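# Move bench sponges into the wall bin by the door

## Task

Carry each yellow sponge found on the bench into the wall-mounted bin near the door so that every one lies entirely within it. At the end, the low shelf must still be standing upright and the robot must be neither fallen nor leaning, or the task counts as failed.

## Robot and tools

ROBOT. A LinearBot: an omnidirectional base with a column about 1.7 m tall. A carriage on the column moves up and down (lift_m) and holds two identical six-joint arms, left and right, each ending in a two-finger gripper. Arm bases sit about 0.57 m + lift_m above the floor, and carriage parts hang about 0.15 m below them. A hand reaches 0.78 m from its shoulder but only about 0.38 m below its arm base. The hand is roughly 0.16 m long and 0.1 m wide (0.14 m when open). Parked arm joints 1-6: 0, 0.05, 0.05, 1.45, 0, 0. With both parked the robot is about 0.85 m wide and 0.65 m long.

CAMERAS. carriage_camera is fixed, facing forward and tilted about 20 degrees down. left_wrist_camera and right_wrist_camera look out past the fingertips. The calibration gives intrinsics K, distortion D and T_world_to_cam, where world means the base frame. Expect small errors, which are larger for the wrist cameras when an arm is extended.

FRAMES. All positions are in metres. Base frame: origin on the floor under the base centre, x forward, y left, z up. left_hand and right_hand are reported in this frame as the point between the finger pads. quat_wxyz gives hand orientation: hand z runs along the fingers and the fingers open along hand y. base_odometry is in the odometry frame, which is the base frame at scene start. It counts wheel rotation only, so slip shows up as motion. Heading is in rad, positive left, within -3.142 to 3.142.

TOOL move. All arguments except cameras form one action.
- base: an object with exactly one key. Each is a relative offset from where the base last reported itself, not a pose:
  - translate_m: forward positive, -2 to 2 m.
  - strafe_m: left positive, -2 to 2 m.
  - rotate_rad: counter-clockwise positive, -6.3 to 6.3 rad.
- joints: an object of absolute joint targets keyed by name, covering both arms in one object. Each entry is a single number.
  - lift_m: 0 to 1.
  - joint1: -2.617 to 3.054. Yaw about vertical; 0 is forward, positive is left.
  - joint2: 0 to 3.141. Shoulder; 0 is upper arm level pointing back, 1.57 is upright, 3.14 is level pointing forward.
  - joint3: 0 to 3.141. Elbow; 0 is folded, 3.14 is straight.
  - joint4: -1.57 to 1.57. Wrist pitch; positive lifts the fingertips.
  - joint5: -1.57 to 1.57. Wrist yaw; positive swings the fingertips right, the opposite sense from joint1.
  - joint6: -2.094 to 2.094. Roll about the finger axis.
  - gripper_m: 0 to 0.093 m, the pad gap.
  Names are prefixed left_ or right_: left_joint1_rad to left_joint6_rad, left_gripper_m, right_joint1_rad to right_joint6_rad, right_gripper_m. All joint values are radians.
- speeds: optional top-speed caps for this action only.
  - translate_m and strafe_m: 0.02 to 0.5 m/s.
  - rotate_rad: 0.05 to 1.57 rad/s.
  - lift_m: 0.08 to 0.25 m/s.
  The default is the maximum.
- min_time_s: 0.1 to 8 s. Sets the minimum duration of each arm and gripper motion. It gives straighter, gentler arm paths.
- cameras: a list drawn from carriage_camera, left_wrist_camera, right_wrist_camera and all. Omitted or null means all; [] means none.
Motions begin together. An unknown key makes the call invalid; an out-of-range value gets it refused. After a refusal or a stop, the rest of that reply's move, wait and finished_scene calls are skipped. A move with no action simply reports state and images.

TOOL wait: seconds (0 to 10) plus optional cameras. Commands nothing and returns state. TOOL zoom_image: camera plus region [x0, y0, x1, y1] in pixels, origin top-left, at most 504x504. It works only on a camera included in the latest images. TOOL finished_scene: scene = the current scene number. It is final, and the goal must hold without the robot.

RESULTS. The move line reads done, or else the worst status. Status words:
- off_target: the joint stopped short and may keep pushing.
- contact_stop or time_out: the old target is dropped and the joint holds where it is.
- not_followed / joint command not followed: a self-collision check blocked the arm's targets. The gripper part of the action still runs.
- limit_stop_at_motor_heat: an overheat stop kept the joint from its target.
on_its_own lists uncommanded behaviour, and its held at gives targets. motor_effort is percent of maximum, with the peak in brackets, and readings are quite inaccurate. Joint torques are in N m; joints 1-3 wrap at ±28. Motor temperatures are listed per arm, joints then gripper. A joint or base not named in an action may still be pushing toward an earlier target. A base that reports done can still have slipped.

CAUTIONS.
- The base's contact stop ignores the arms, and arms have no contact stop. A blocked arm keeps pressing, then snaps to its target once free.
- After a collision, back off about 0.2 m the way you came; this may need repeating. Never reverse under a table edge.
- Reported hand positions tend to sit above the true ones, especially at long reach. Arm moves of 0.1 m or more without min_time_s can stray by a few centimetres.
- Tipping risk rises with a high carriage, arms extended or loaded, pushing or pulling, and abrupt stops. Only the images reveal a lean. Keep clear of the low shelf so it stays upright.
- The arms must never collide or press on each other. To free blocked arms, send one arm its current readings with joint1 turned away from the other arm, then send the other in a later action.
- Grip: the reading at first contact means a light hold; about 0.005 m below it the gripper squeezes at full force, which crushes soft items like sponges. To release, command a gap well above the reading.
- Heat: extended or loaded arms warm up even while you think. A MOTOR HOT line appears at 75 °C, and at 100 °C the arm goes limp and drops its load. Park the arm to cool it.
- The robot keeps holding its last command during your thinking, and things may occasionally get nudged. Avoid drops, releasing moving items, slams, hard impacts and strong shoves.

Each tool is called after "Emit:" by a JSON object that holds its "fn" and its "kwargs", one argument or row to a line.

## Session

Emit:
{"fn": "move", "kwargs": {
  "cameras": ["carriage_camera"]
}}

Scene clock: 0.00 s.
Joint torques (N m): no reading
Motor temperatures (°C): left_arm=[26 31 30 26 27 26 27] | right_arm=[24 36 36 31 28 28 29]
base_odometry: x=+0.000 y=+0.000 heading=+0.000
base_status: not commanded
joint_positions: lift_m=+0.300 left_joint1_rad=+0.011 left_joint2_rad=+0.040 left_joint3_rad=+0.066 left_joint4_rad=+1.415 left_joint5_rad=-0.030 left_joint6_rad=+0.020 left_gripper_m=+0.09396 right_joint1_rad=-0.013 right_joint2_rad=+0.047 right_joint3_rad=+0.054 right_joint4_rad=+1.452 right_joint5_rad=+0.046 right_joint6_rad=+0.043 right_gripper_m=+0.09396
joint_status: not commanded
motor_effort: lift_m=+32 drive_wheels=+3
left_hand: x=+0.2575 y=+0.3050 z=+1.3148 quat_wxyz=(+0.998, -0.015, +0.065, +0.016) (m; base frame)
right_hand: x=+0.2541 y=-0.3078 z=+1.3127 quat_wxyz=(+0.998, +0.025, +0.055, +0.014) (m; base frame)
pictures: carriage_camera
camera_calibration:
carriage_camera: T_world_to_cam=[[-0.0304006, -0.99913, 0.0285537, -0.0279869], [-0.377475, -0.0149754, -0.925899, 1.25451], [0.925521, -0.0389262, -0.376692, 0.357995], [0, 0, 0, 1]] pos_world=[0.141365, 0.00475973, 1.2972]

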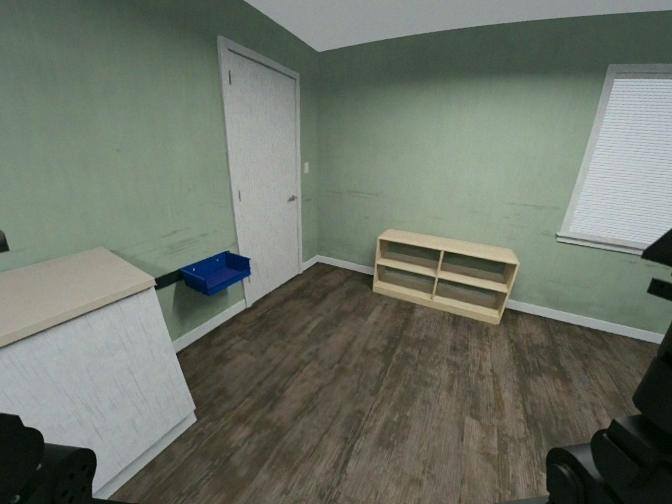

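Emit:
{"fn": "move", "kwargs": {
  "base": {"rotate_rad": -2.095},
  "joints": {"lift_m": 0.9},
  "cameras": ["carriage_camera"]
}}

Scene clock: 16.80 s.
Joint torques (N m): left_arm=[-0.16 4.97 4.34 -0.14 -0.07 -0.08] | right_arm=[-0.35 4.49 5.89 -0.18 0.01 0.05]
move: done
base_odometry: x=+0.000 y=+0.000 heading=-2.095
base_status: done
joint_positions: lift_m=+0.900 left_joint1_rad=+0.011 left_joint2_rad=+0.040 left_joint3_rad=+0.066 left_joint4_rad=+1.413 left_joint5_rad=-0.030 left_joint6_rad=+0.020 left_gripper_m=+0.09397 right_joint1_rad=-0.013 right_joint2_rad=+0.047 right_joint3_rad=+0.054 right_joint4_rad=+1.452 right_joint5_rad=+0.046 right_joint6_rad=+0.043 right_gripper_m=+0.09397
joint_status: all done
motor_effort: lift_m=+33(40) drive_wheels=+7(18)
left_hand: x=+0.2579 y=+0.3050 z=+1.9147 quat_wxyz=(+0.998, -0.015, +0.066, +0.016) (m; base frame)
right_hand: x=+0.2542 y=-0.3078 z=+1.9126 quat_wxyz=(+0.998, +0.025, +0.055, +0.014) (m; base frame)
pictures: carriage_camera
camera_calibration:
carriage_camera: T_world_to_cam=[[-0.0304006, -0.99913, 0.0285537, -0.0451169], [-0.377475, -0.0149754, -0.925899, 1.80998], [0.925521, -0.0389262, -0.376692, 0.583981], [0, 0, 0, 1]]

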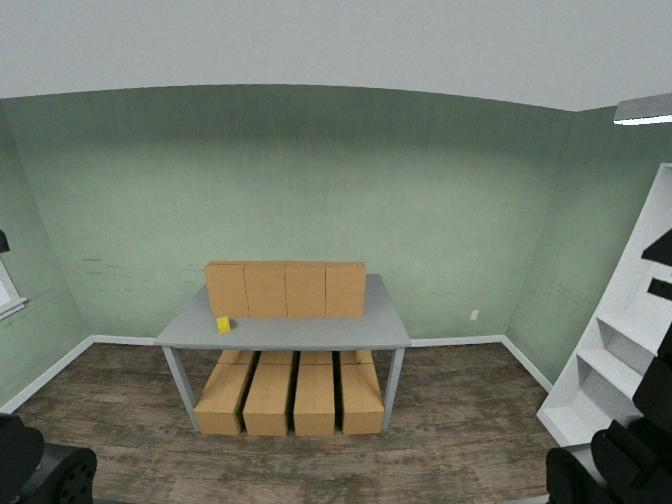

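Emit:
{"fn": "move", "kwargs": {
  "base": {"strafe_m": 0.95},
  "cameras": []
}}

Emit:
{"fn": "move", "kwargs": {
  "base": {"translate_m": 0.72},
  "joints": {"right_joint1_rad": 0.0, "right_joint2_rad": 2.7, "right_joint3_rad": 2.8, "right_joint4_rad": -0.95, "right_joint5_rad": 0.0, "right_joint6_rad": 0.0},
  "min_time_s": 2.5,
  "cameras": ["carriage_camera", "right_wrist_camera"]
}}

Scene clock: 41.77 s.
Joint torques (N m): left_arm=[-0.12 4.96 4.42 -0.15 -0.06 -0.08] | right_arm=[-0.35 4.51 5.9 -0.18 0.02 0.06]
move: done
base_odometry: x=+0.822 y=-0.476 heading=-2.095
base_status: done
joint_positions: lift_m=+0.900 left_joint1_rad=+0.011 left_joint2_rad=+0.040 left_joint3_rad=+0.066 left_joint4_rad=+1.413 left_joint5_rad=-0.030 left_joint6_rad=+0.020 left_gripper_m=+0.09397 right_joint1_rad=-0.013 right_joint2_rad=+0.047 right_joint3_rad=+0.054 right_joint4_rad=+1.452 right_joint5_rad=+0.046 right_joint6_rad=+0.043 right_gripper_m=+0.09397
motor_effort: lift_m=+33(33) drive_wheels=-3(23)
left_hand: x=+0.2579 y=+0.3050 z=+1.9147 quat_wxyz=(+0.998, -0.015, +0.066, +0.016) (m; base frame)
right_hand: x=+0.2542 y=-0.3078 z=+1.9126 quat_wxyz=(+0.998, +0.025, +0.055, +0.013) (m; base frame)
pictures: none

Scene clock: 45.43 s.
Joint torques (N m): left_arm=[-0.16 4.98 4.4 -0.13 -0.06 -0.08] | right_arm=[0.34 -17.58 8.98 1.4 -0.06 -0.02]
move: done
base_odometry: x=+0.462 y=-1.100 heading=-2.095
base_status: done
joint_positions: lift_m=+0.900 left_joint1_rad=+0.011 left_joint2_rad=+0.040 left_joint3_rad=+0.066 left_joint4_rad=+1.412 left_joint5_rad=-0.030 left_joint6_rad=+0.020 left_gripper_m=+0.09397 right_joint1_rad=-0.007 right_joint2_rad=+2.694 right_joint3_rad=+2.774 right_joint4_rad=-0.942 right_joint5_rad=+0.011 right_joint6_rad=+0.008 right_gripper_m=+0.09397
joint_status: all done
motor_effort: lift_m=+33(33) drive_wheels=-3(18)
left_hand: x=+0.2581 y=+0.3050 z=+1.9147 quat_wxyz=(+0.998, -0.015, +0.067, +0.016) (m; base frame)
right_hand: x=+0.8834 y=-0.3060 z=+1.6010 quat_wxyz=(+0.347, +0.009, +0.938, -0.005) (m; base frame)
pictures: carriage_camera, right_wrist_camera
camera_calibration:
carriage_camera: T_world_to_cam=[[-0.0304006, -0.99913, 0.0285537, -0.045117], [-0.377475, -0.0149754, -0.925899, 1.80998], [0.925521, -0.0389262, -0.376692, 0.583982], [0, 0, 0, 1]]
right_wrist_camera: T_world_to_cam=[[0.0192337, -0.997872, 0.0623019, -0.435787], [-0.996196, -0.0244241, -0.0836511, 1.01199], [0.0849948, -0.060456, -0.994546, 1.62562], [0, 0, 0, 1]]

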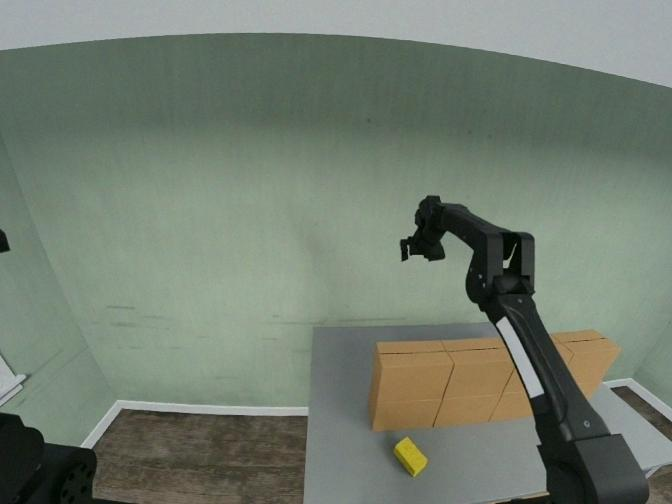

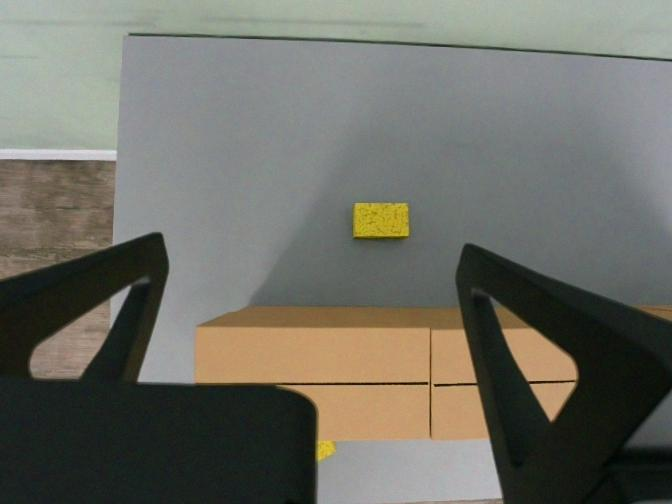

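Emit:
{"fn": "move", "kwargs": {
  "joints": {"right_joint1_rad": -0.7},
  "cameras": ["right_wrist_camera"]
}}

Scene clock: 49.00 s.
Joint torques (N m): left_arm=[-0.06 4.94 4.37 -0.12 -0.06 -0.09] | right_arm=[-0.05 -17.57 8.99 1.41 0 0.01]
move: done
base_odometry: x=+0.462 y=-1.100 heading=-2.095
joint_positions: lift_m=+0.900 left_joint1_rad=+0.011 left_joint2_rad=+0.040 left_joint3_rad=+0.066 left_joint4_rad=+1.412 left_joint5_rad=-0.030 left_joint6_rad=+0.020 left_gripper_m=+0.09397 right_joint1_rad=-0.703 right_joint2_rad=+2.694 right_joint3_rad=+2.774 right_joint4_rad=-0.943 right_joint5_rad=+0.005 right_joint6_rad=+0.005 right_gripper_m=+0.09398
joint_status: all done
motor_effort: lift_m=+33(33) drive_wheels=+6(7)
left_hand: x=+0.2581 y=+0.3050 z=+1.9147 quat_wxyz=(+0.998, -0.015, +0.067, +0.016) (m; base frame)
right_hand: x=+0.7267 y=-0.7252 z=+1.6008 quat_wxyz=(+0.325, +0.326, +0.880, -0.121) (m; base frame)
pictures: right_wrist_camera
camera_calibration:
right_wrist_camera: T_world_to_cam=[[-0.62098, -0.781571, 0.0594164, -0.224364], [-0.783328, 0.616097, -0.0825911, 1.15376], [0.0279446, -0.0978299, -0.994811, 1.62818], [0, 0, 0, 1]]

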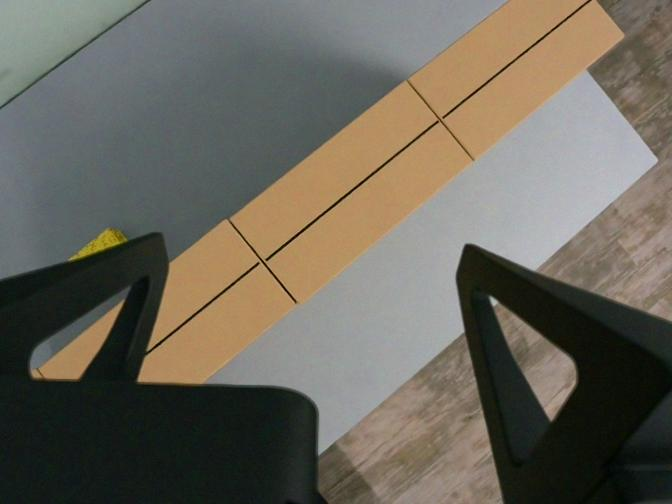

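Emit:
{"fn": "move", "kwargs": {
  "base": {"translate_m": -0.018},
  "joints": {"right_joint1_rad": 0.0, "right_joint2_rad": 1.81, "right_joint3_rad": 1.04, "right_joint4_rad": -0.38, "right_joint5_rad": 0.0, "right_joint6_rad": 0.7},
  "min_time_s": 2,
  "cameras": []
}}

Emit:
{"fn": "move", "kwargs": {
  "joints": {"lift_m": 0.43},
  "cameras": ["right_wrist_camera"]
}}

Scene clock: 72.50 s.
Joint torques (N m): left_arm=[-0.16 4.97 4.37 -0.15 -0.07 -0.08] | right_arm=[0.23 -13.65 5.53 1.14 0.04 0.13]
Motor temperatures (°C): left_arm=[26 32 32 26 27 26 27] | right_arm=[24 49 44 33 28 28 29]
move: done
base_odometry: x=+0.471 y=-1.084 heading=-2.094
base_status: done
joint_positions: lift_m=+0.900 left_joint1_rad=+0.011 left_joint2_rad=+0.040 left_joint3_rad=+0.066 left_joint4_rad=+1.413 left_joint5_rad=-0.030 left_joint6_rad=+0.020 left_gripper_m=+0.09397 right_joint1_rad=-0.006 right_joint2_rad=+1.845 right_joint3_rad=+1.043 right_joint4_rad=-0.397 right_joint5_rad=+0.005 right_joint6_rad=+0.692 right_gripper_m=+0.09398
joint_status: all done
motor_effort: lift_m=+33(33) drive_wheels=+0(9)
left_hand: x=+0.2578 y=+0.3050 z=+1.9147 quat_wxyz=(+0.998, -0.015, +0.066, +0.016) (m; base frame)
right_hand: x=+0.6200 y=-0.3028 z=+1.4847 quat_wxyz=(+0.175, +0.336, +0.923, +0.060) (m; base frame)
pictures: none

Scene clock: 74.90 s.
Joint torques (N m): left_arm=[-0.16 4.97 4.38 -0.15 -0.05 -0.09] | right_arm=[0.25 -11.86 6.11 1.08 0.04 0.12]
move: done
base_odometry: x=+0.471 y=-1.084 heading=-2.094
joint_positions: lift_m=+0.430 left_joint1_rad=+0.011 left_joint2_rad=+0.040 left_joint3_rad=+0.066 left_joint4_rad=+1.413 left_joint5_rad=-0.030 left_joint6_rad=+0.020 left_gripper_m=+0.09397 right_joint1_rad=-0.006 right_joint2_rad=+1.829 right_joint3_rad=+1.037 right_joint4_rad=-0.387 right_joint5_rad=+0.005 right_joint6_rad=+0.693 right_gripper_m=+0.09398
joint_status: all done
motor_effort: lift_m=+30(31) drive_wheels=+0(1)
left_hand: x=+0.2578 y=+0.3050 z=+1.4449 quat_wxyz=(+0.998, -0.015, +0.066, +0.016) (m; base frame)
right_hand: x=+0.6219 y=-0.3028 z=+1.0202 quat_wxyz=(+0.184, +0.337, +0.921, +0.063) (m; base frame)
pictures: right_wrist_camera
camera_calibration:
right_wrist_camera: T_world_to_cam=[[-0.555056, -0.807018, -0.201582, 0.292707], [-0.820908, 0.492339, 0.289332, 0.369931], [-0.134249, 0.326075, -0.935763, 1.26383], [0, 0, 0, 1]]

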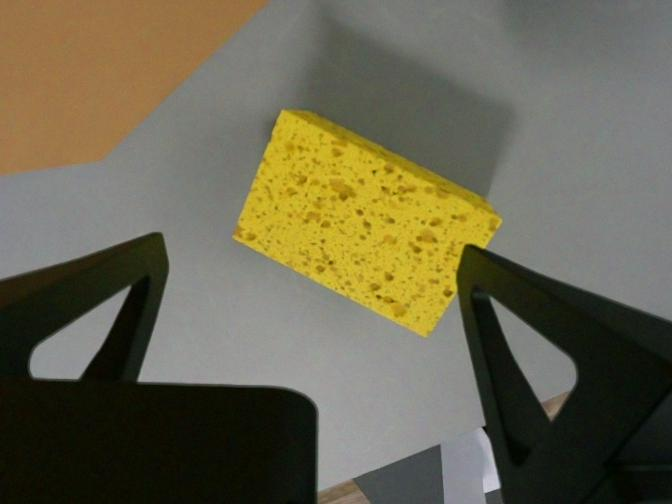

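Emit:
{"fn": "move", "kwargs": {
  "base": {"translate_m": -0.01},
  "joints": {"right_joint6_rad": -0.41, "lift_m": 0.4},
  "cameras": ["right_wrist_camera"]
}}

Scene clock: 87.90 s.
Joint torques (N m): left_arm=[-0.16 5.01 4.37 -0.17 -0.05 -0.07] | right_arm=[0.24 -11.82 6.3 1.09 -0.02 -0.01]
move: done
base_odometry: x=+0.476 y=-1.075 heading=-2.094
base_status: done
joint_positions: lift_m=+0.400 left_joint1_rad=+0.011 left_joint2_rad=+0.040 left_joint3_rad=+0.066 left_joint4_rad=+1.414 left_joint5_rad=-0.030 left_joint6_rad=+0.020 left_gripper_m=+0.09397 right_joint1_rad=-0.006 right_joint2_rad=+1.828 right_joint3_rad=+1.034 right_joint4_rad=-0.386 right_joint5_rad=+0.005 right_joint6_rad=-0.401 right_gripper_m=+0.09398
joint_status: all done
motor_effort: lift_m=+29(31) drive_wheels=+4(9)
left_hand: x=+0.2576 y=+0.3050 z=+1.4150 quat_wxyz=(+0.998, -0.015, +0.065, +0.016) (m; base frame)
right_hand: x=+0.6215 y=-0.3028 z=+0.9900 quat_wxyz=(+0.190, -0.192, +0.962, -0.042) (m; base frame)
pictures: right_wrist_camera
camera_calibration:
right_wrist_camera: T_world_to_cam=[[0.402696, -0.894422, 0.194538, -0.727457], [-0.899802, -0.347834, 0.263378, 0.198655], [-0.167904, -0.281107, -0.944874, 1.08158], [0, 0, 0, 1]]

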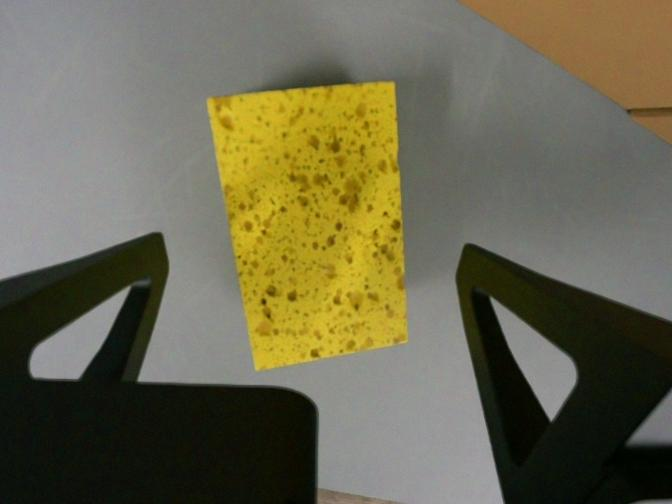

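Emit:
{"fn": "move", "kwargs": {
  "base": {"strafe_m": -0.012},
  "joints": {"right_joint6_rad": -0.52, "lift_m": 0.36},
  "cameras": ["right_wrist_camera"]
}}

Emit:
{"fn": "move", "kwargs": {
  "joints": {"lift_m": 0.342},
  "speeds": {"lift_m": 0.08},
  "cameras": ["right_wrist_camera"]
}}

Scene clock: 97.50 s.
Joint torques (N m): left_arm=[-0.14 5.01 4.4 -0.16 -0.06 -0.08] | right_arm=[0.05 -11.69 6.39 1.08 -0.02 -0.01]
move: done
base_odometry: x=+0.466 y=-1.070 heading=-2.094
base_status: done
joint_positions: lift_m=+0.360 left_joint1_rad=+0.011 left_joint2_rad=+0.040 left_joint3_rad=+0.066 left_joint4_rad=+1.414 left_joint5_rad=-0.030 left_joint6_rad=+0.020 left_gripper_m=+0.09397 right_joint1_rad=-0.004 right_joint2_rad=+1.827 right_joint3_rad=+1.033 right_joint4_rad=-0.385 right_joint5_rad=+0.004 right_joint6_rad=-0.511 right_gripper_m=+0.09398
joint_status: all done
motor_effort: lift_m=+31(32) drive_wheels=+7(11)
left_hand: x=+0.2575 y=+0.3050 z=+1.3749 quat_wxyz=(+0.998, -0.015, +0.065, +0.016) (m; base frame)
right_hand: x=+0.6212 y=-0.3017 z=+0.9499 quat_wxyz=(+0.188, -0.246, +0.950, -0.052) (m; base frame)
pictures: right_wrist_camera
camera_calibration:
right_wrist_camera: T_world_to_cam=[[0.493682, -0.838566, 0.230403, -0.792252], [-0.858907, -0.428661, 0.280231, 0.143507], [-0.136227, -0.33624, -0.931872, 0.995301], [0, 0, 0, 1]]

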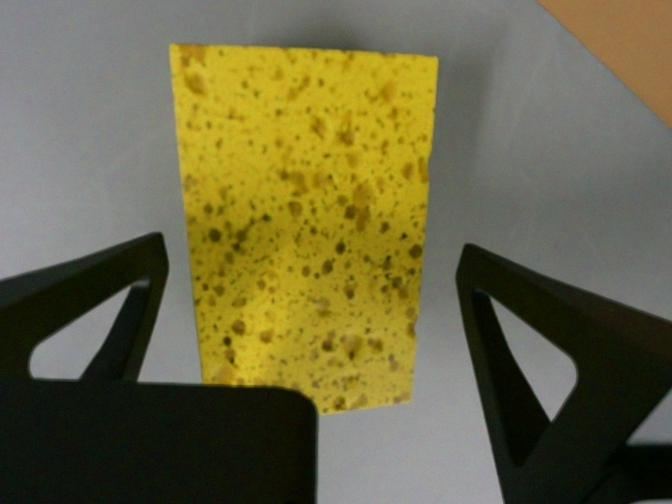

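Scene clock: 98.10 s.
Joint torques (N m): left_arm=[-0.18 4.96 4.36 -0.17 -0.07 -0.08] | right_arm=[0.03 -10.52 6.27 1.07 0.01 0]
move: done
base_odometry: x=+0.466 y=-1.070 heading=-2.094
joint_positions: lift_m=+0.342 left_joint1_rad=+0.011 left_joint2_rad=+0.040 left_joint3_rad=+0.066 left_joint4_rad=+1.414 left_joint5_rad=-0.030 left_joint6_rad=+0.020 left_gripper_m=+0.09397 right_joint1_rad=-0.004 right_joint2_rad=+1.816 right_joint3_rad=+1.036 right_joint4_rad=-0.380 right_joint5_rad=+0.003 right_joint6_rad=-0.512 right_gripper_m=+0.09398
joint_status: all done
motor_effort: lift_m=+28(28) drive_wheels=+6(6)
left_hand: x=+0.2575 y=+0.3050 z=+1.3571 quat_wxyz=(+0.998, -0.015, +0.065, +0.016) (m; base frame)
right_hand: x=+0.6244 y=-0.3015 z=+0.9376 quat_wxyz=(+0.197, -0.246, +0.948, -0.053) (m; base frame)
pictures: right_wrist_camera
camera_calibration:
right_wrist_camera: T_world_to_cam=[[0.490486, -0.838159, 0.238564, -0.796394], [-0.863381, -0.430218, 0.263601, 0.167695], [-0.118305, -0.335265, -0.934667, 0.976048], [0, 0, 0, 1]]

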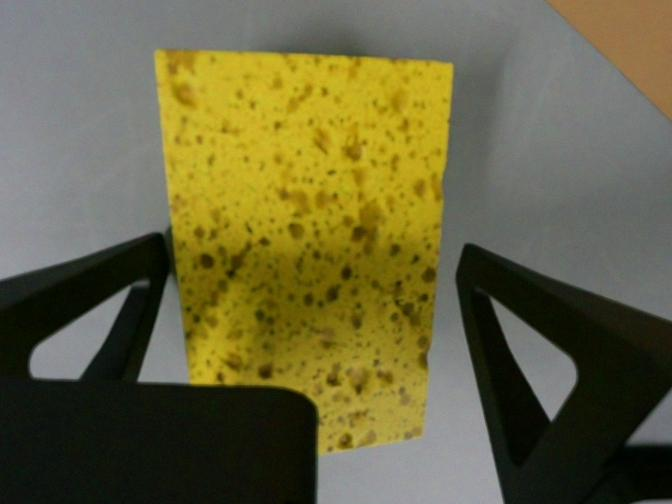

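Emit:
{"fn": "move", "kwargs": {
  "joints": {"right_gripper_m": 0.045},
  "min_time_s": 1.5,
  "cameras": []
}}

Emit:
{"fn": "move", "kwargs": {
  "joints": {"lift_m": 0.6},
  "cameras": ["right_wrist_camera"]
}}

Emit:
{"fn": "move", "kwargs": {
  "base": {"translate_m": -0.45},
  "cameras": ["right_wrist_camera"]
}}

Scene clock: 114.50 s.
Joint torques (N m): left_arm=[-0.13 5 4.4 -0.16 -0.06 -0.1] | right_arm=[0.03 -10.55 6.26 1.06 0.03 0.01]
move: off_target
base_odometry: x=+0.466 y=-1.070 heading=-2.094
joint_positions: lift_m=+0.342 left_joint1_rad=+0.011 left_joint2_rad=+0.040 left_joint3_rad=+0.066 left_joint4_rad=+1.414 left_joint5_rad=-0.030 left_joint6_rad=+0.020 left_gripper_m=+0.09397 right_joint1_rad=-0.004 right_joint2_rad=+1.816 right_joint3_rad=+1.036 right_joint4_rad=-0.380 right_joint5_rad=-0.001 right_joint6_rad=-0.513 right_gripper_m=+0.06137
joint_status: right_gripper_m off_target (ended at +0.06140, target +0.04500)
motor_effort: lift_m=+28(28) drive_wheels=+6(6)
left_hand: x=+0.2575 y=+0.3050 z=+1.3571 quat_wxyz=(+0.998, -0.015, +0.065, +0.016) (m; base frame)
right_hand: x=+0.6244 y=-0.3009 z=+0.9376 quat_wxyz=(+0.197, -0.246, +0.948, -0.052) (m; base frame)
pictures: none

Scene clock: 116.07 s.
Joint torques (N m): left_arm=[-0.17 4.97 4.4 -0.17 -0.06 -0.08] | right_arm=[0.06 -10.61 6.35 1.07 0.02 0]
move: done
base_odometry: x=+0.466 y=-1.070 heading=-2.094
joint_positions: lift_m=+0.600 left_joint1_rad=+0.011 left_joint2_rad=+0.040 left_joint3_rad=+0.066 left_joint4_rad=+1.414 left_joint5_rad=-0.030 left_joint6_rad=+0.020 left_gripper_m=+0.09397 right_joint1_rad=-0.004 right_joint2_rad=+1.816 right_joint3_rad=+1.034 right_joint4_rad=-0.382 right_joint5_rad=-0.001 right_joint6_rad=-0.513 right_gripper_m=+0.06136
joint_status: all done
motor_effort: lift_m=+33(41) drive_wheels=+6(6)
left_hand: x=+0.2575 y=+0.3050 z=+1.6147 quat_wxyz=(+0.998, -0.015, +0.065, +0.016) (m; base frame)
right_hand: x=+0.6236 y=-0.3009 z=+1.1944 quat_wxyz=(+0.196, -0.247, +0.948, -0.051) (m; base frame)
pictures: right_wrist_camera
camera_calibration:
right_wrist_camera: T_world_to_cam=[[0.492936, -0.83782, 0.234673, -0.853586], [-0.861687, -0.432754, 0.26499, 0.0961287], [-0.120458, -0.332838, -0.935259, 1.219], [0, 0, 0, 1]]

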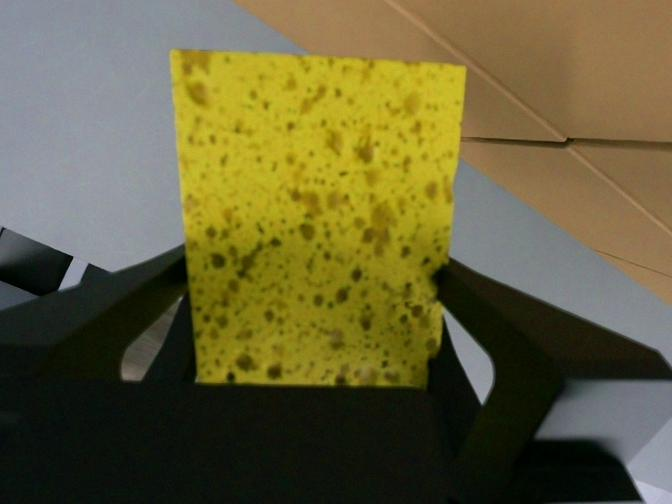

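Scene clock: 119.03 s.
Joint torques (N m): left_arm=[-0.2 4.96 4.44 -0.16 -0.07 -0.09] | right_arm=[0.03 -10.58 6.35 1.07 0.03 0]
move: done
base_odometry: x=+0.691 y=-0.680 heading=-2.094
base_status: done
joint_positions: lift_m=+0.600 left_joint1_rad=+0.011 left_joint2_rad=+0.040 left_joint3_rad=+0.066 left_joint4_rad=+1.415 left_joint5_rad=-0.030 left_joint6_rad=+0.020 left_gripper_m=+0.09397 right_joint1_rad=-0.004 right_joint2_rad=+1.816 right_joint3_rad=+1.034 right_joint4_rad=-0.382 right_joint5_rad=-0.001 right_joint6_rad=-0.513 right_gripper_m=+0.06136
motor_effort: lift_m=+33(33) drive_wheels=+1(16)
left_hand: x=+0.2573 y=+0.3050 z=+1.6148 quat_wxyz=(+0.998, -0.015, +0.065, +0.016) (m; base frame)
right_hand: x=+0.6236 y=-0.3009 z=+1.1944 quat_wxyz=(+0.196, -0.247, +0.948, -0.051) (m; base frame)
pictures: right_wrist_camera
camera_calibration:
right_wrist_camera: T_world_to_cam=[[0.492936, -0.83782, 0.234673, -0.853586], [-0.861687, -0.432754, 0.26499, 0.0961287], [-0.120458, -0.332838, -0.935259, 1.219], [0, 0, 0, 1]]

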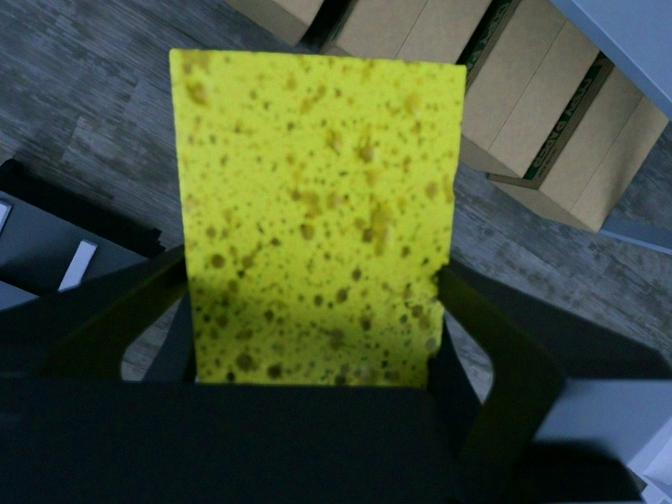

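Emit:
{"fn": "move", "kwargs": {
  "base": {"rotate_rad": -1.571},
  "joints": {"right_joint1_rad": 0.0, "right_joint2_rad": 0.06, "right_joint3_rad": 0.06, "right_joint4_rad": 1.4, "right_joint6_rad": 0.0},
  "min_time_s": 3,
  "cameras": ["right_wrist_camera"]
}}

Emit:
{"fn": "move", "kwargs": {
  "base": {"translate_m": -0.6},
  "cameras": ["carriage_camera"]
}}

Emit:
{"fn": "move", "kwargs": {
  "base": {"strafe_m": 1.19},
  "cameras": ["carriage_camera", "right_wrist_camera"]
}}

Scene clock: 143.17 s.
Joint torques (N m): left_arm=[-0.1 5 4.37 -0.18 -0.07 -0.08] | right_arm=[-0.08 3.4 5.19 0.14 0.05 0.14]
move: done
base_odometry: x=+0.691 y=-0.680 heading=+2.619
base_status: done
joint_positions: lift_m=+0.600 left_joint1_rad=+0.011 left_joint2_rad=+0.040 left_joint3_rad=+0.066 left_joint4_rad=+1.414 left_joint5_rad=-0.030 left_joint6_rad=+0.020 left_gripper_m=+0.09398 right_joint1_rad=-0.002 right_joint2_rad=+0.066 right_joint3_rad=+0.064 right_joint4_rad=+1.385 right_joint5_rad=+0.000 right_joint6_rad=-0.008 right_gripper_m=+0.06136
joint_status: all done
motor_effort: lift_m=+33(33) drive_wheels=+7(16)
left_hand: x=+0.2575 y=+0.3050 z=+1.6147 quat_wxyz=(+0.998, -0.015, +0.065, +0.016) (m; base frame)
right_hand: x=+0.2736 y=-0.2995 z=+1.6126 quat_wxyz=(+0.996, -0.001, +0.094, -0.005) (m; base frame)
pictures: right_wrist_camera
camera_calibration:
right_wrist_camera: T_world_to_cam=[[-0.0812086, -0.996687, -0.00452212, -0.282763], [0.686362, -0.0526328, -0.725353, 0.971589], [0.722711, -0.0620087, 0.688363, -1.19941], [0, 0, 0, 1]]

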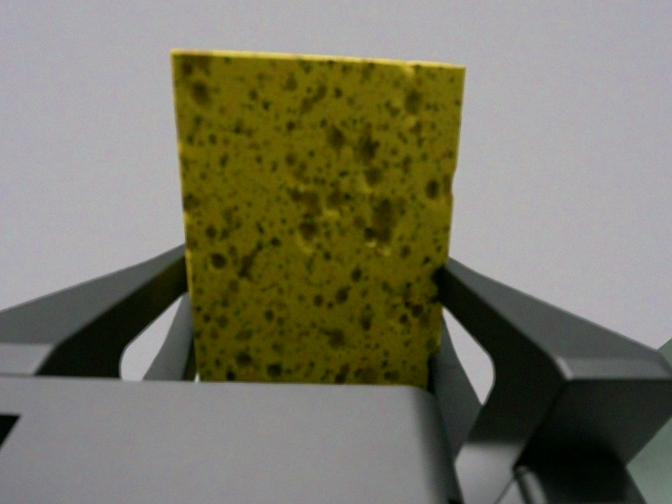

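Scene clock: 146.53 s.
Joint torques (N m): left_arm=[-0.13 4.98 4.41 -0.17 -0.06 -0.08] | right_arm=[-0.1 3.63 5.38 0.01 0.05 0.13]
move: done
base_odometry: x=+1.210 y=-0.980 heading=+2.618
base_status: done
joint_positions: lift_m=+0.600 left_joint1_rad=+0.011 left_joint2_rad=+0.040 left_joint3_rad=+0.066 left_joint4_rad=+1.415 left_joint5_rad=-0.030 left_joint6_rad=+0.020 left_gripper_m=+0.09398 right_joint1_rad=-0.002 right_joint2_rad=+0.064 right_joint3_rad=+0.062 right_joint4_rad=+1.395 right_joint5_rad=+0.000 right_joint6_rad=-0.008 right_gripper_m=+0.06136
motor_effort: lift_m=+33(33) drive_wheels=-2(21)
left_hand: x=+0.2574 y=+0.3050 z=+1.6147 quat_wxyz=(+0.998, -0.015, +0.065, +0.016) (m; base frame)
right_hand: x=+0.2712 y=-0.2995 z=+1.6125 quat_wxyz=(+0.996, +0.000, +0.089, -0.005) (m; base frame)
pictures: carriage_camera
camera_calibration:
carriage_camera: T_world_to_cam=[[-0.0304006, -0.99913, 0.0285537, -0.0365506], [-0.377475, -0.0149754, -0.925899, 1.5322], [0.925521, -0.0389262, -0.376692, 0.470971], [0, 0, 0, 1]]

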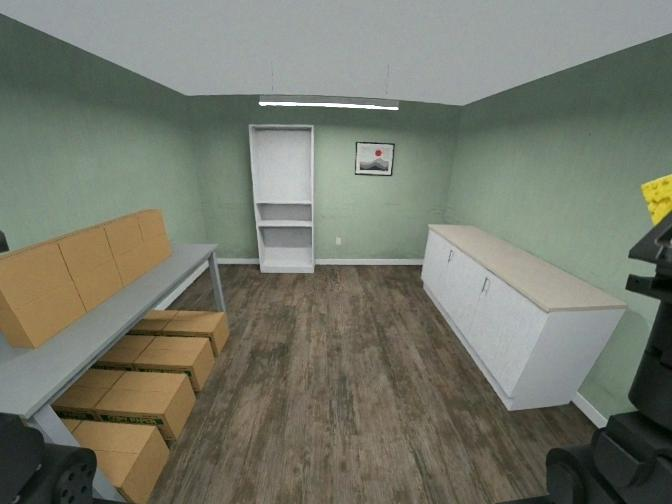

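Scene clock: 151.20 s.
Joint torques (N m): left_arm=[-0.2 4.97 4.37 -0.17 -0.07 -0.08] | right_arm=[-0.08 3.63 5.37 0.01 0.04 0.13]
move: done
base_odometry: x=+0.616 y=-2.011 heading=+2.618
base_status: done
joint_positions: lift_m=+0.600 left_joint1_rad=+0.011 left_joint2_rad=+0.040 left_joint3_rad=+0.066 left_joint4_rad=+1.414 left_joint5_rad=-0.030 left_joint6_rad=+0.020 left_gripper_m=+0.09398 right_joint1_rad=-0.002 right_joint2_rad=+0.064 right_joint3_rad=+0.062 right_joint4_rad=+1.395 right_joint5_rad=+0.000 right_joint6_rad=-0.007 right_gripper_m=+0.06136
motor_effort: lift_m=+33(33) drive_wheels=+0(15)
left_hand: x=+0.2575 y=+0.3050 z=+1.6147 quat_wxyz=(+0.998, -0.015, +0.065, +0.017) (m; base frame)
right_hand: x=+0.2712 y=-0.2995 z=+1.6125 quat_wxyz=(+0.996, +0.000, +0.089, -0.005) (m; base frame)
pictures: carriage_camera, right_wrist_camera
camera_calibration:
carriage_camera: T_world_to_cam=[[-0.0304006, -0.99913, 0.0285537, -0.0365506], [-0.377475, -0.0149754, -0.925899, 1.5322], [0.925521, -0.0389262, -0.376692, 0.470971], [0, 0, 0, 1]]
right_wrist_camera: T_world_to_cam=[[-0.0800373, -0.996777, -0.00550474, -0.281715], [0.693582, -0.0517238, -0.718519, 0.960511], [0.715918, -0.0613263, 0.695486, -1.20705], [0, 0, 0, 1]]

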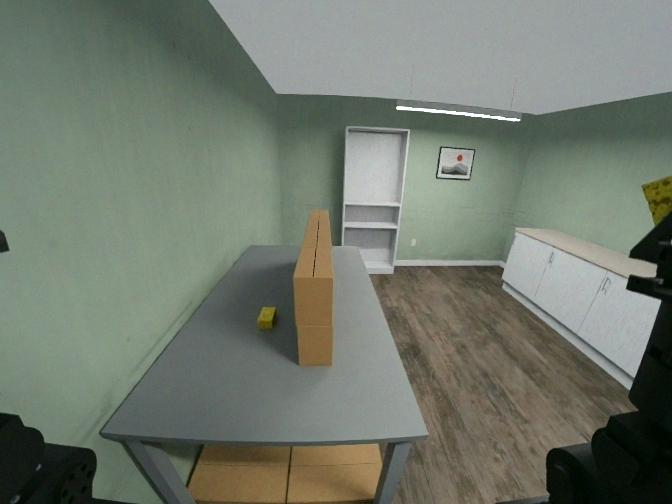

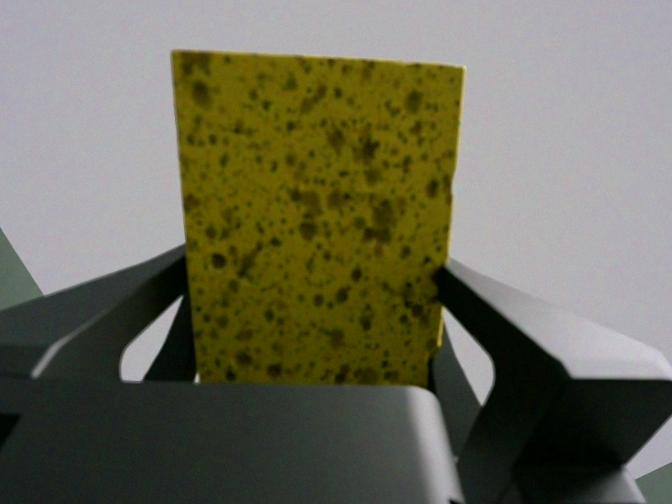

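Emit:
{"fn": "move", "kwargs": {
  "base": {"strafe_m": -0.03},
  "joints": {"left_joint1_rad": 0.0, "left_joint2_rad": 2.3, "left_joint3_rad": 1.44, "left_joint4_rad": 0.07, "left_joint5_rad": 0.0, "left_joint6_rad": 0.0},
  "min_time_s": 2.5,
  "cameras": []
}}

Emit:
{"fn": "move", "kwargs": {
  "base": {"translate_m": 0.14},
  "joints": {"left_joint2_rad": 2.71, "left_joint3_rad": 1.857, "left_joint4_rad": 0.063},
  "min_time_s": 1.5,
  "cameras": ["carriage_camera", "left_wrist_camera"]
}}

Scene clock: 172.00 s.
Joint torques (N m): left_arm=[-0.76 -14.02 6.98 1.7 0.02 -0.21] | right_arm=[-0.13 3.66 5.35 0.02 0.05 0.12]
Motor temperatures (°C): left_arm=[26 33 33 26 27 26 27] | right_arm=[24 42 41 32 28 28 30]
move: done
base_odometry: x=+0.631 y=-1.985 heading=+2.619
base_status: done
joint_positions: lift_m=+0.600 left_joint1_rad=+0.008 left_joint2_rad=+2.293 left_joint3_rad=+1.411 left_joint4_rad=+0.079 left_joint5_rad=-0.010 left_joint6_rad=+0.011 left_gripper_m=+0.09398 right_joint1_rad=-0.002 right_joint2_rad=+0.064 right_joint3_rad=+0.062 right_joint4_rad=+1.395 right_joint5_rad=+0.000 right_joint6_rad=-0.007 right_gripper_m=+0.06135
joint_status: all done
motor_effort: lift_m=+33(33) drive_wheels=+2(10)
left_hand: x=+0.7932 y=+0.3057 z=+1.1644 quat_wxyz=(+0.374, +0.000, +0.927, +0.008) (m; base frame)
right_hand: x=+0.2712 y=-0.2996 z=+1.6125 quat_wxyz=(+0.996, +0.000, +0.089, -0.005) (m; base frame)
pictures: none

Scene clock: 173.80 s.
Joint torques (N m): left_arm=[-0.81 -16.16 7.08 1.73 0.02 -0.22] | right_arm=[-0.14 3.66 5.34 0.02 0.05 0.12]
move: done
base_odometry: x=+0.509 y=-1.915 heading=+2.619
base_status: done
joint_positions: lift_m=+0.600 left_joint1_rad=+0.008 left_joint2_rad=+2.697 left_joint3_rad=+1.827 left_joint4_rad=+0.068 left_joint5_rad=-0.009 left_joint6_rad=+0.011 left_gripper_m=+0.09398 right_joint1_rad=-0.002 right_joint2_rad=+0.064 right_joint3_rad=+0.062 right_joint4_rad=+1.395 right_joint5_rad=+0.000 right_joint6_rad=-0.007 right_gripper_m=+0.06135
joint_status: all done
motor_effort: lift_m=+33(33) drive_wheels=-2(16)
left_hand: x=+0.8591 y=+0.3061 z=+1.0824 quat_wxyz=(+0.375, +0.000, +0.927, +0.008) (m; base frame)
right_hand: x=+0.2712 y=-0.2996 z=+1.6125 quat_wxyz=(+0.996, +0.000, +0.089, -0.005) (m; base frame)
pictures: carriage_camera, left_wrist_camera
camera_calibration:
carriage_camera: T_world_to_cam=[[-0.0304006, -0.99913, 0.0285537, -0.0365506], [-0.377475, -0.0149754, -0.925899, 1.5322], [0.925521, -0.0389262, -0.376692, 0.470971], [0, 0, 0, 1]]
left_wrist_camera: T_world_to_cam=[[0.00481422, -0.998846, -0.0477932, 0.360064], [-0.986412, 0.00310535, -0.164261, 1.03629], [0.16422, 0.0479346, -0.985258, 1.03362], [0, 0, 0, 1]]

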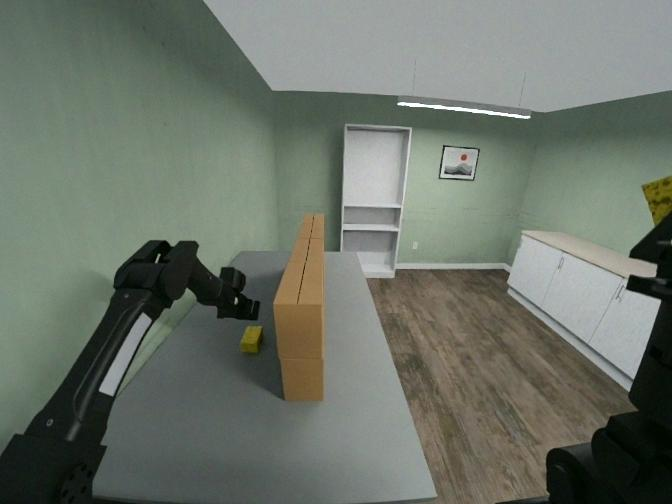

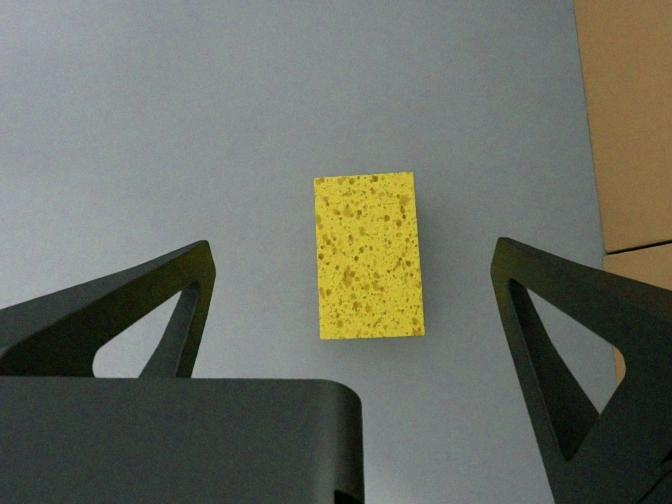

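Emit:
{"fn": "move", "kwargs": {
  "base": {"translate_m": 0.022},
  "joints": {"lift_m": 0.52},
  "cameras": []
}}

Emit:
{"fn": "move", "kwargs": {
  "base": {"strafe_m": -0.009},
  "joints": {"lift_m": 0.48},
  "cameras": ["carriage_camera", "left_wrist_camera"]
}}

Scene clock: 193.13 s.
Joint torques (N m): left_arm=[-0.76 -18.15 6.43 1.83 0.01 -0.21] | right_arm=[-0.13 3.75 5.94 0 0.04 0.13]
Motor temperatures (°C): left_arm=[26 40 35 29 27 26 27] | right_arm=[24 40 40 32 28 28 31]
move: done
base_odometry: x=+0.490 y=-1.904 heading=+2.620
base_status: done
joint_positions: lift_m=+0.520 left_joint1_rad=+0.008 left_joint2_rad=+2.716 left_joint3_rad=+1.836 left_joint4_rad=+0.058 left_joint5_rad=-0.009 left_joint6_rad=+0.011 left_gripper_m=+0.09398 right_joint1_rad=-0.002 right_joint2_rad=+0.063 right_joint3_rad=+0.054 right_joint4_rad=+1.397 right_joint5_rad=+0.000 right_joint6_rad=-0.007 right_gripper_m=+0.06135
joint_status: all done
motor_effort: lift_m=+30(33) drive_wheels=+6(16)
left_hand: x=+0.8563 y=+0.3061 z=+0.9929 quat_wxyz=(+0.366, +0.000, +0.931, +0.008) (m; base frame)
right_hand: x=+0.2725 y=-0.2996 z=+1.5308 quat_wxyz=(+0.996, +0.000, +0.091, -0.005) (m; base frame)
pictures: none

Scene clock: 193.83 s.
Joint torques (N m): left_arm=[-0.03 -18.39 6.15 1.83 -0.01 -0.21] | right_arm=[-0.14 3.89 6.04 0.01 0.03 0.13]
move: done
base_odometry: x=+0.494 y=-1.897 heading=+2.620
base_status: done
joint_positions: lift_m=+0.480 left_joint1_rad=-0.002 left_joint2_rad=+2.719 left_joint3_rad=+1.839 left_joint4_rad=+0.056 left_joint5_rad=-0.007 left_joint6_rad=+0.010 left_gripper_m=+0.09398 right_joint1_rad=-0.002 right_joint2_rad=+0.062 right_joint3_rad=+0.054 right_joint4_rad=+1.397 right_joint5_rad=+0.000 right_joint6_rad=-0.007 right_gripper_m=+0.06135
joint_status: all done
motor_effort: lift_m=+31(32) drive_wheels=+7(11)
left_hand: x=+0.8561 y=+0.2996 z=+0.9516 quat_wxyz=(+0.365, +0.004, +0.931, +0.005) (m; base frame)
right_hand: x=+0.2724 y=-0.2996 z=+1.4905 quat_wxyz=(+0.996, +0.000, +0.091, -0.005) (m; base frame)
pictures: carriage_camera, left_wrist_camera
camera_calibration:
carriage_camera: T_world_to_cam=[[-0.0304006, -0.99913, 0.0285537, -0.0331291], [-0.377475, -0.0149754, -0.925899, 1.42126], [0.925521, -0.0389262, -0.376692, 0.425834], [0, 0, 0, 1]]
left_wrist_camera: T_world_to_cam=[[-0.00676235, -0.998941, -0.0455157, 0.355179], [-0.989717, 0.0131896, -0.14243, 0.990913], [0.142879, 0.0440845, -0.988758, 0.928312], [0, 0, 0, 1]]

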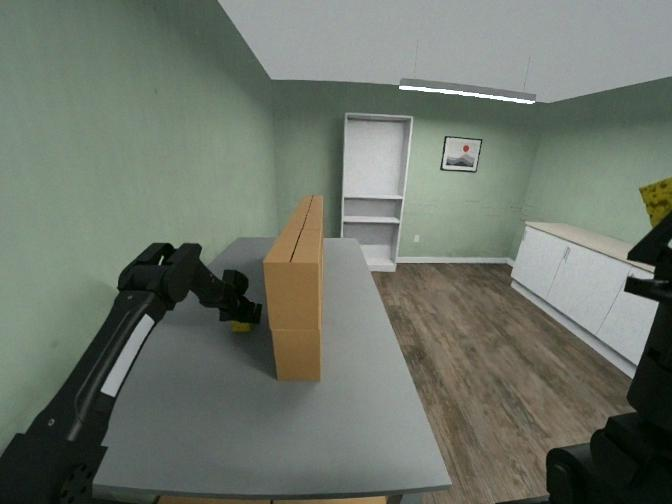

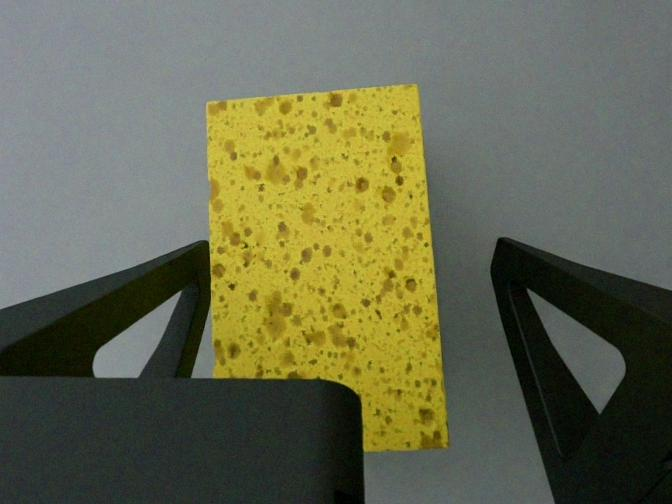

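Emit:
{"fn": "move", "kwargs": {
  "base": {"strafe_m": 0.012},
  "cameras": ["left_wrist_camera"]
}}

Emit:
{"fn": "move", "kwargs": {
  "joints": {"lift_m": 0.462},
  "speeds": {"lift_m": 0.08},
  "cameras": ["left_wrist_camera"]
}}

Scene clock: 201.53 s.
Joint torques (N m): left_arm=[-0.24 -18.43 6.19 1.83 -0.02 -0.21] | right_arm=[-0.16 3.89 6 0 0.05 0.13]
Motor temperatures (°C): left_arm=[26 45 35 30 27 26 27] | right_arm=[24 39 41 32 28 28 31]
move: done
base_odometry: x=+0.488 y=-1.907 heading=+2.620
base_status: done
joint_positions: lift_m=+0.480 left_joint1_rad=+0.002 left_joint2_rad=+2.719 left_joint3_rad=+1.839 left_joint4_rad=+0.056 left_joint5_rad=-0.006 left_joint6_rad=+0.010 left_gripper_m=+0.09398 right_joint1_rad=-0.002 right_joint2_rad=+0.062 right_joint3_rad=+0.054 right_joint4_rad=+1.397 right_joint5_rad=+0.000 right_joint6_rad=-0.007 right_gripper_m=+0.06135
motor_effort: lift_m=+31(31) drive_wheels=+7(9)
left_hand: x=+0.8562 y=+0.3020 z=+0.9517 quat_wxyz=(+0.365, +0.003, +0.931, +0.005) (m; base frame)
right_hand: x=+0.2724 y=-0.2996 z=+1.4905 quat_wxyz=(+0.996, +0.000, +0.091, -0.005) (m; base frame)
pictures: left_wrist_camera
camera_calibration:
left_wrist_camera: T_world_to_cam=[[-0.00319321, -0.998971, -0.0452382, 0.354208], [-0.989703, 0.00963074, -0.142811, 0.99238], [0.143099, 0.0443163, -0.988716, 0.927964], [0, 0, 0, 1]]

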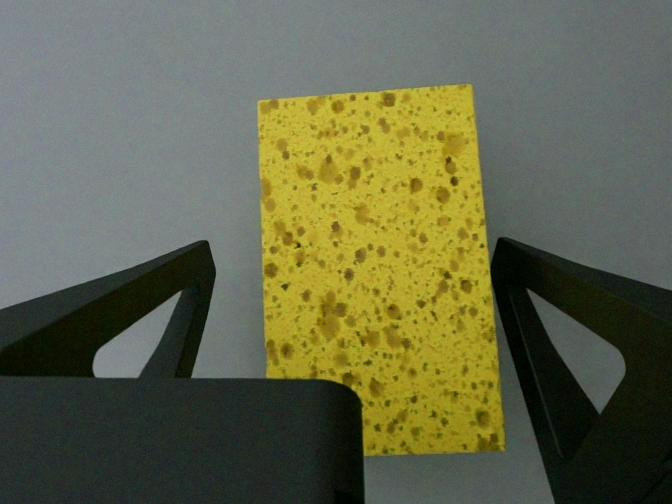

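Scene clock: 202.13 s.
Joint torques (N m): left_arm=[-0.4 -18.44 6.04 1.79 -0.03 -0.19] | right_arm=[-0.16 3.89 6.02 0 0.05 0.13]
move: done
base_odometry: x=+0.488 y=-1.907 heading=+2.620
joint_positions: lift_m=+0.462 left_joint1_rad=+0.002 left_joint2_rad=+2.719 left_joint3_rad=+1.840 left_joint4_rad=+0.061 left_joint5_rad=-0.005 left_joint6_rad=+0.008 left_gripper_m=+0.09398 right_joint1_rad=-0.002 right_joint2_rad=+0.062 right_joint3_rad=+0.054 right_joint4_rad=+1.397 right_joint5_rad=+0.000 right_joint6_rad=-0.007 right_gripper_m=+0.06135
joint_status: all done
motor_effort: lift_m=+29(33) drive_wheels=+6(7)
left_hand: x=+0.8574 y=+0.3017 z=+0.9349 quat_wxyz=(+0.368, +0.002, +0.930, +0.004) (m; base frame)
right_hand: x=+0.2724 y=-0.2996 z=+1.4726 quat_wxyz=(+0.996, +0.000, +0.091, -0.005) (m; base frame)
pictures: left_wrist_camera
camera_calibration:
left_wrist_camera: T_world_to_cam=[[-0.00258581, -0.999078, -0.0428535, 0.350475], [-0.988871, 0.00892942, -0.14851, 0.995944], [0.148755, 0.0419926, -0.987982, 0.906375], [0, 0, 0, 1]]

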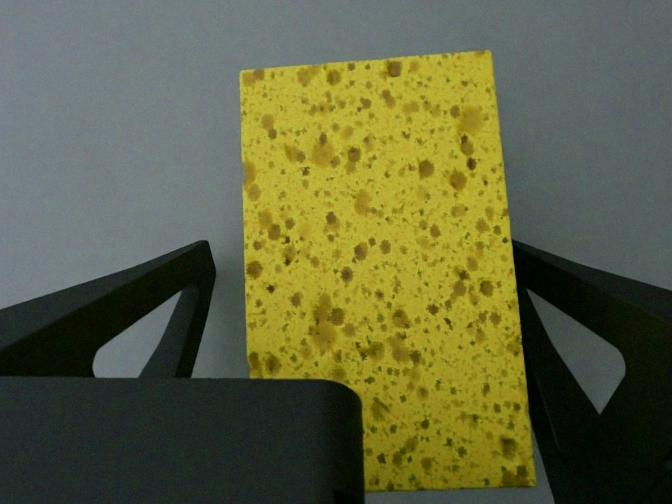

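Emit:
{"fn": "move", "kwargs": {
  "joints": {"lift_m": 0.49},
  "cameras": []
}}

Emit:
{"fn": "move", "kwargs": {
  "base": {"strafe_m": -0.006},
  "cameras": ["left_wrist_camera"]
}}

Emit:
{"fn": "move", "kwargs": {
  "joints": {"lift_m": 0.462},
  "speeds": {"lift_m": 0.08},
  "cameras": ["left_wrist_camera"]
}}

Scene clock: 209.50 s.
Joint torques (N m): left_arm=[-0.32 -18.47 5.93 1.77 -0.04 -0.18] | right_arm=[-0.14 3.86 5.94 0 0.05 0.13]
move: done
base_odometry: x=+0.488 y=-1.907 heading=+2.620
joint_positions: lift_m=+0.490 left_joint1_rad=+0.002 left_joint2_rad=+2.719 left_joint3_rad=+1.843 left_joint4_rad=+0.063 left_joint5_rad=-0.005 left_joint6_rad=+0.008 left_gripper_m=+0.09398 right_joint1_rad=-0.002 right_joint2_rad=+0.061 right_joint3_rad=+0.054 right_joint4_rad=+1.397 right_joint5_rad=+0.000 right_joint6_rad=-0.007 right_gripper_m=+0.06135
joint_status: all done
motor_effort: lift_m=+32(41) drive_wheels=+5(7)
left_hand: x=+0.8585 y=+0.3017 z=+0.9637 quat_wxyz=(+0.370, +0.002, +0.929, +0.004) (m; base frame)
right_hand: x=+0.2722 y=-0.2996 z=+1.5004 quat_wxyz=(+0.996, +0.000, +0.090, -0.005) (m; base frame)
pictures: none

Scene clock: 210.43 s.
Joint torques (N m): left_arm=[-0.05 -18.45 5.83 1.76 -0.03 -0.19] | right_arm=[-0.16 3.92 6.01 0.01 0.04 0.13]
move: done
base_odometry: x=+0.491 y=-1.902 heading=+2.620
base_status: done
joint_positions: lift_m=+0.490 left_joint1_rad=-0.002 left_joint2_rad=+2.719 left_joint3_rad=+1.843 left_joint4_rad=+0.063 left_joint5_rad=-0.004 left_joint6_rad=+0.008 left_gripper_m=+0.09398 right_joint1_rad=-0.002 right_joint2_rad=+0.061 right_joint3_rad=+0.054 right_joint4_rad=+1.398 right_joint5_rad=+0.000 right_joint6_rad=-0.007 right_gripper_m=+0.06135
motor_effort: lift_m=+32(32) drive_wheels=+6(10)
left_hand: x=+0.8585 y=+0.2992 z=+0.9637 quat_wxyz=(+0.370, +0.004, +0.929, +0.003) (m; base frame)
right_hand: x=+0.2720 y=-0.2996 z=+1.5004 quat_wxyz=(+0.996, +0.000, +0.090, -0.005) (m; base frame)
pictures: left_wrist_camera
camera_calibration:
left_wrist_camera: T_world_to_cam=[[-0.0067408, -0.999081, -0.0423196, 0.352229], [-0.988191, 0.0131339, -0.152664, 1.00354], [0.15308, 0.0407908, -0.987372, 0.930893], [0, 0, 0, 1]]

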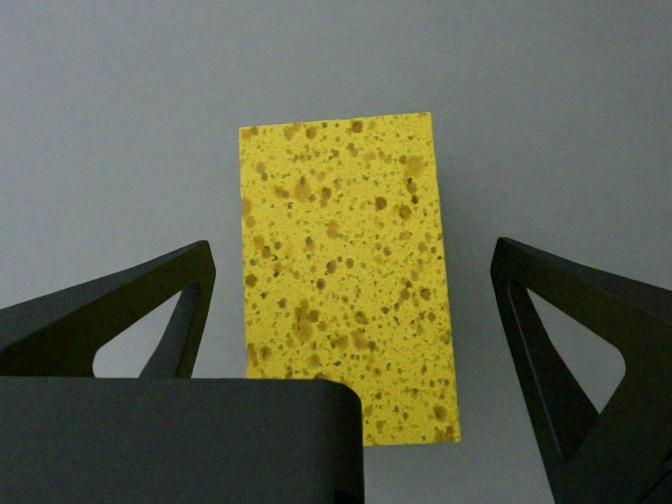

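Scene clock: 211.27 s.
Joint torques (N m): left_arm=[-0.08 -18.52 5.83 1.79 -0.04 -0.18] | right_arm=[-0.14 3.85 5.97 -0.02 0.04 0.13]
move: done
base_odometry: x=+0.491 y=-1.902 heading=+2.620
joint_positions: lift_m=+0.462 left_joint1_rad=-0.002 left_joint2_rad=+2.719 left_joint3_rad=+1.843 left_joint4_rad=+0.062 left_joint5_rad=-0.004 left_joint6_rad=+0.008 left_gripper_m=+0.09398 right_joint1_rad=-0.002 right_joint2_rad=+0.061 right_joint3_rad=+0.054 right_joint4_rad=+1.398 right_joint5_rad=+0.000 right_joint6_rad=-0.007 right_gripper_m=+0.06135
joint_status: all done
motor_effort: lift_m=+30(32) drive_wheels=+6(6)
left_hand: x=+0.8582 y=+0.2991 z=+0.9356 quat_wxyz=(+0.369, +0.004, +0.929, +0.003) (m; base frame)
right_hand: x=+0.2720 y=-0.2996 z=+1.4726 quat_wxyz=(+0.996, +0.000, +0.090, -0.005) (m; base frame)
pictures: left_wrist_camera
camera_calibration:
left_wrist_camera: T_world_to_cam=[[-0.00678935, -0.999104, -0.0417729, 0.350509], [-0.988423, 0.013037, -0.151163, 0.997807], [0.151573, 0.0402629, -0.987626, 0.904862], [0, 0, 0, 1]]

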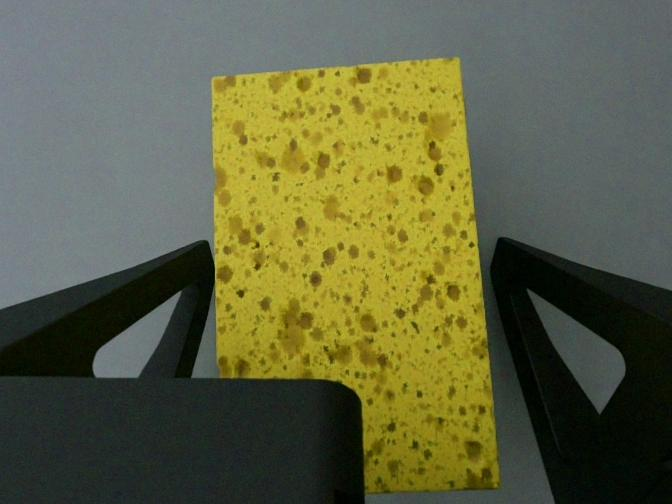

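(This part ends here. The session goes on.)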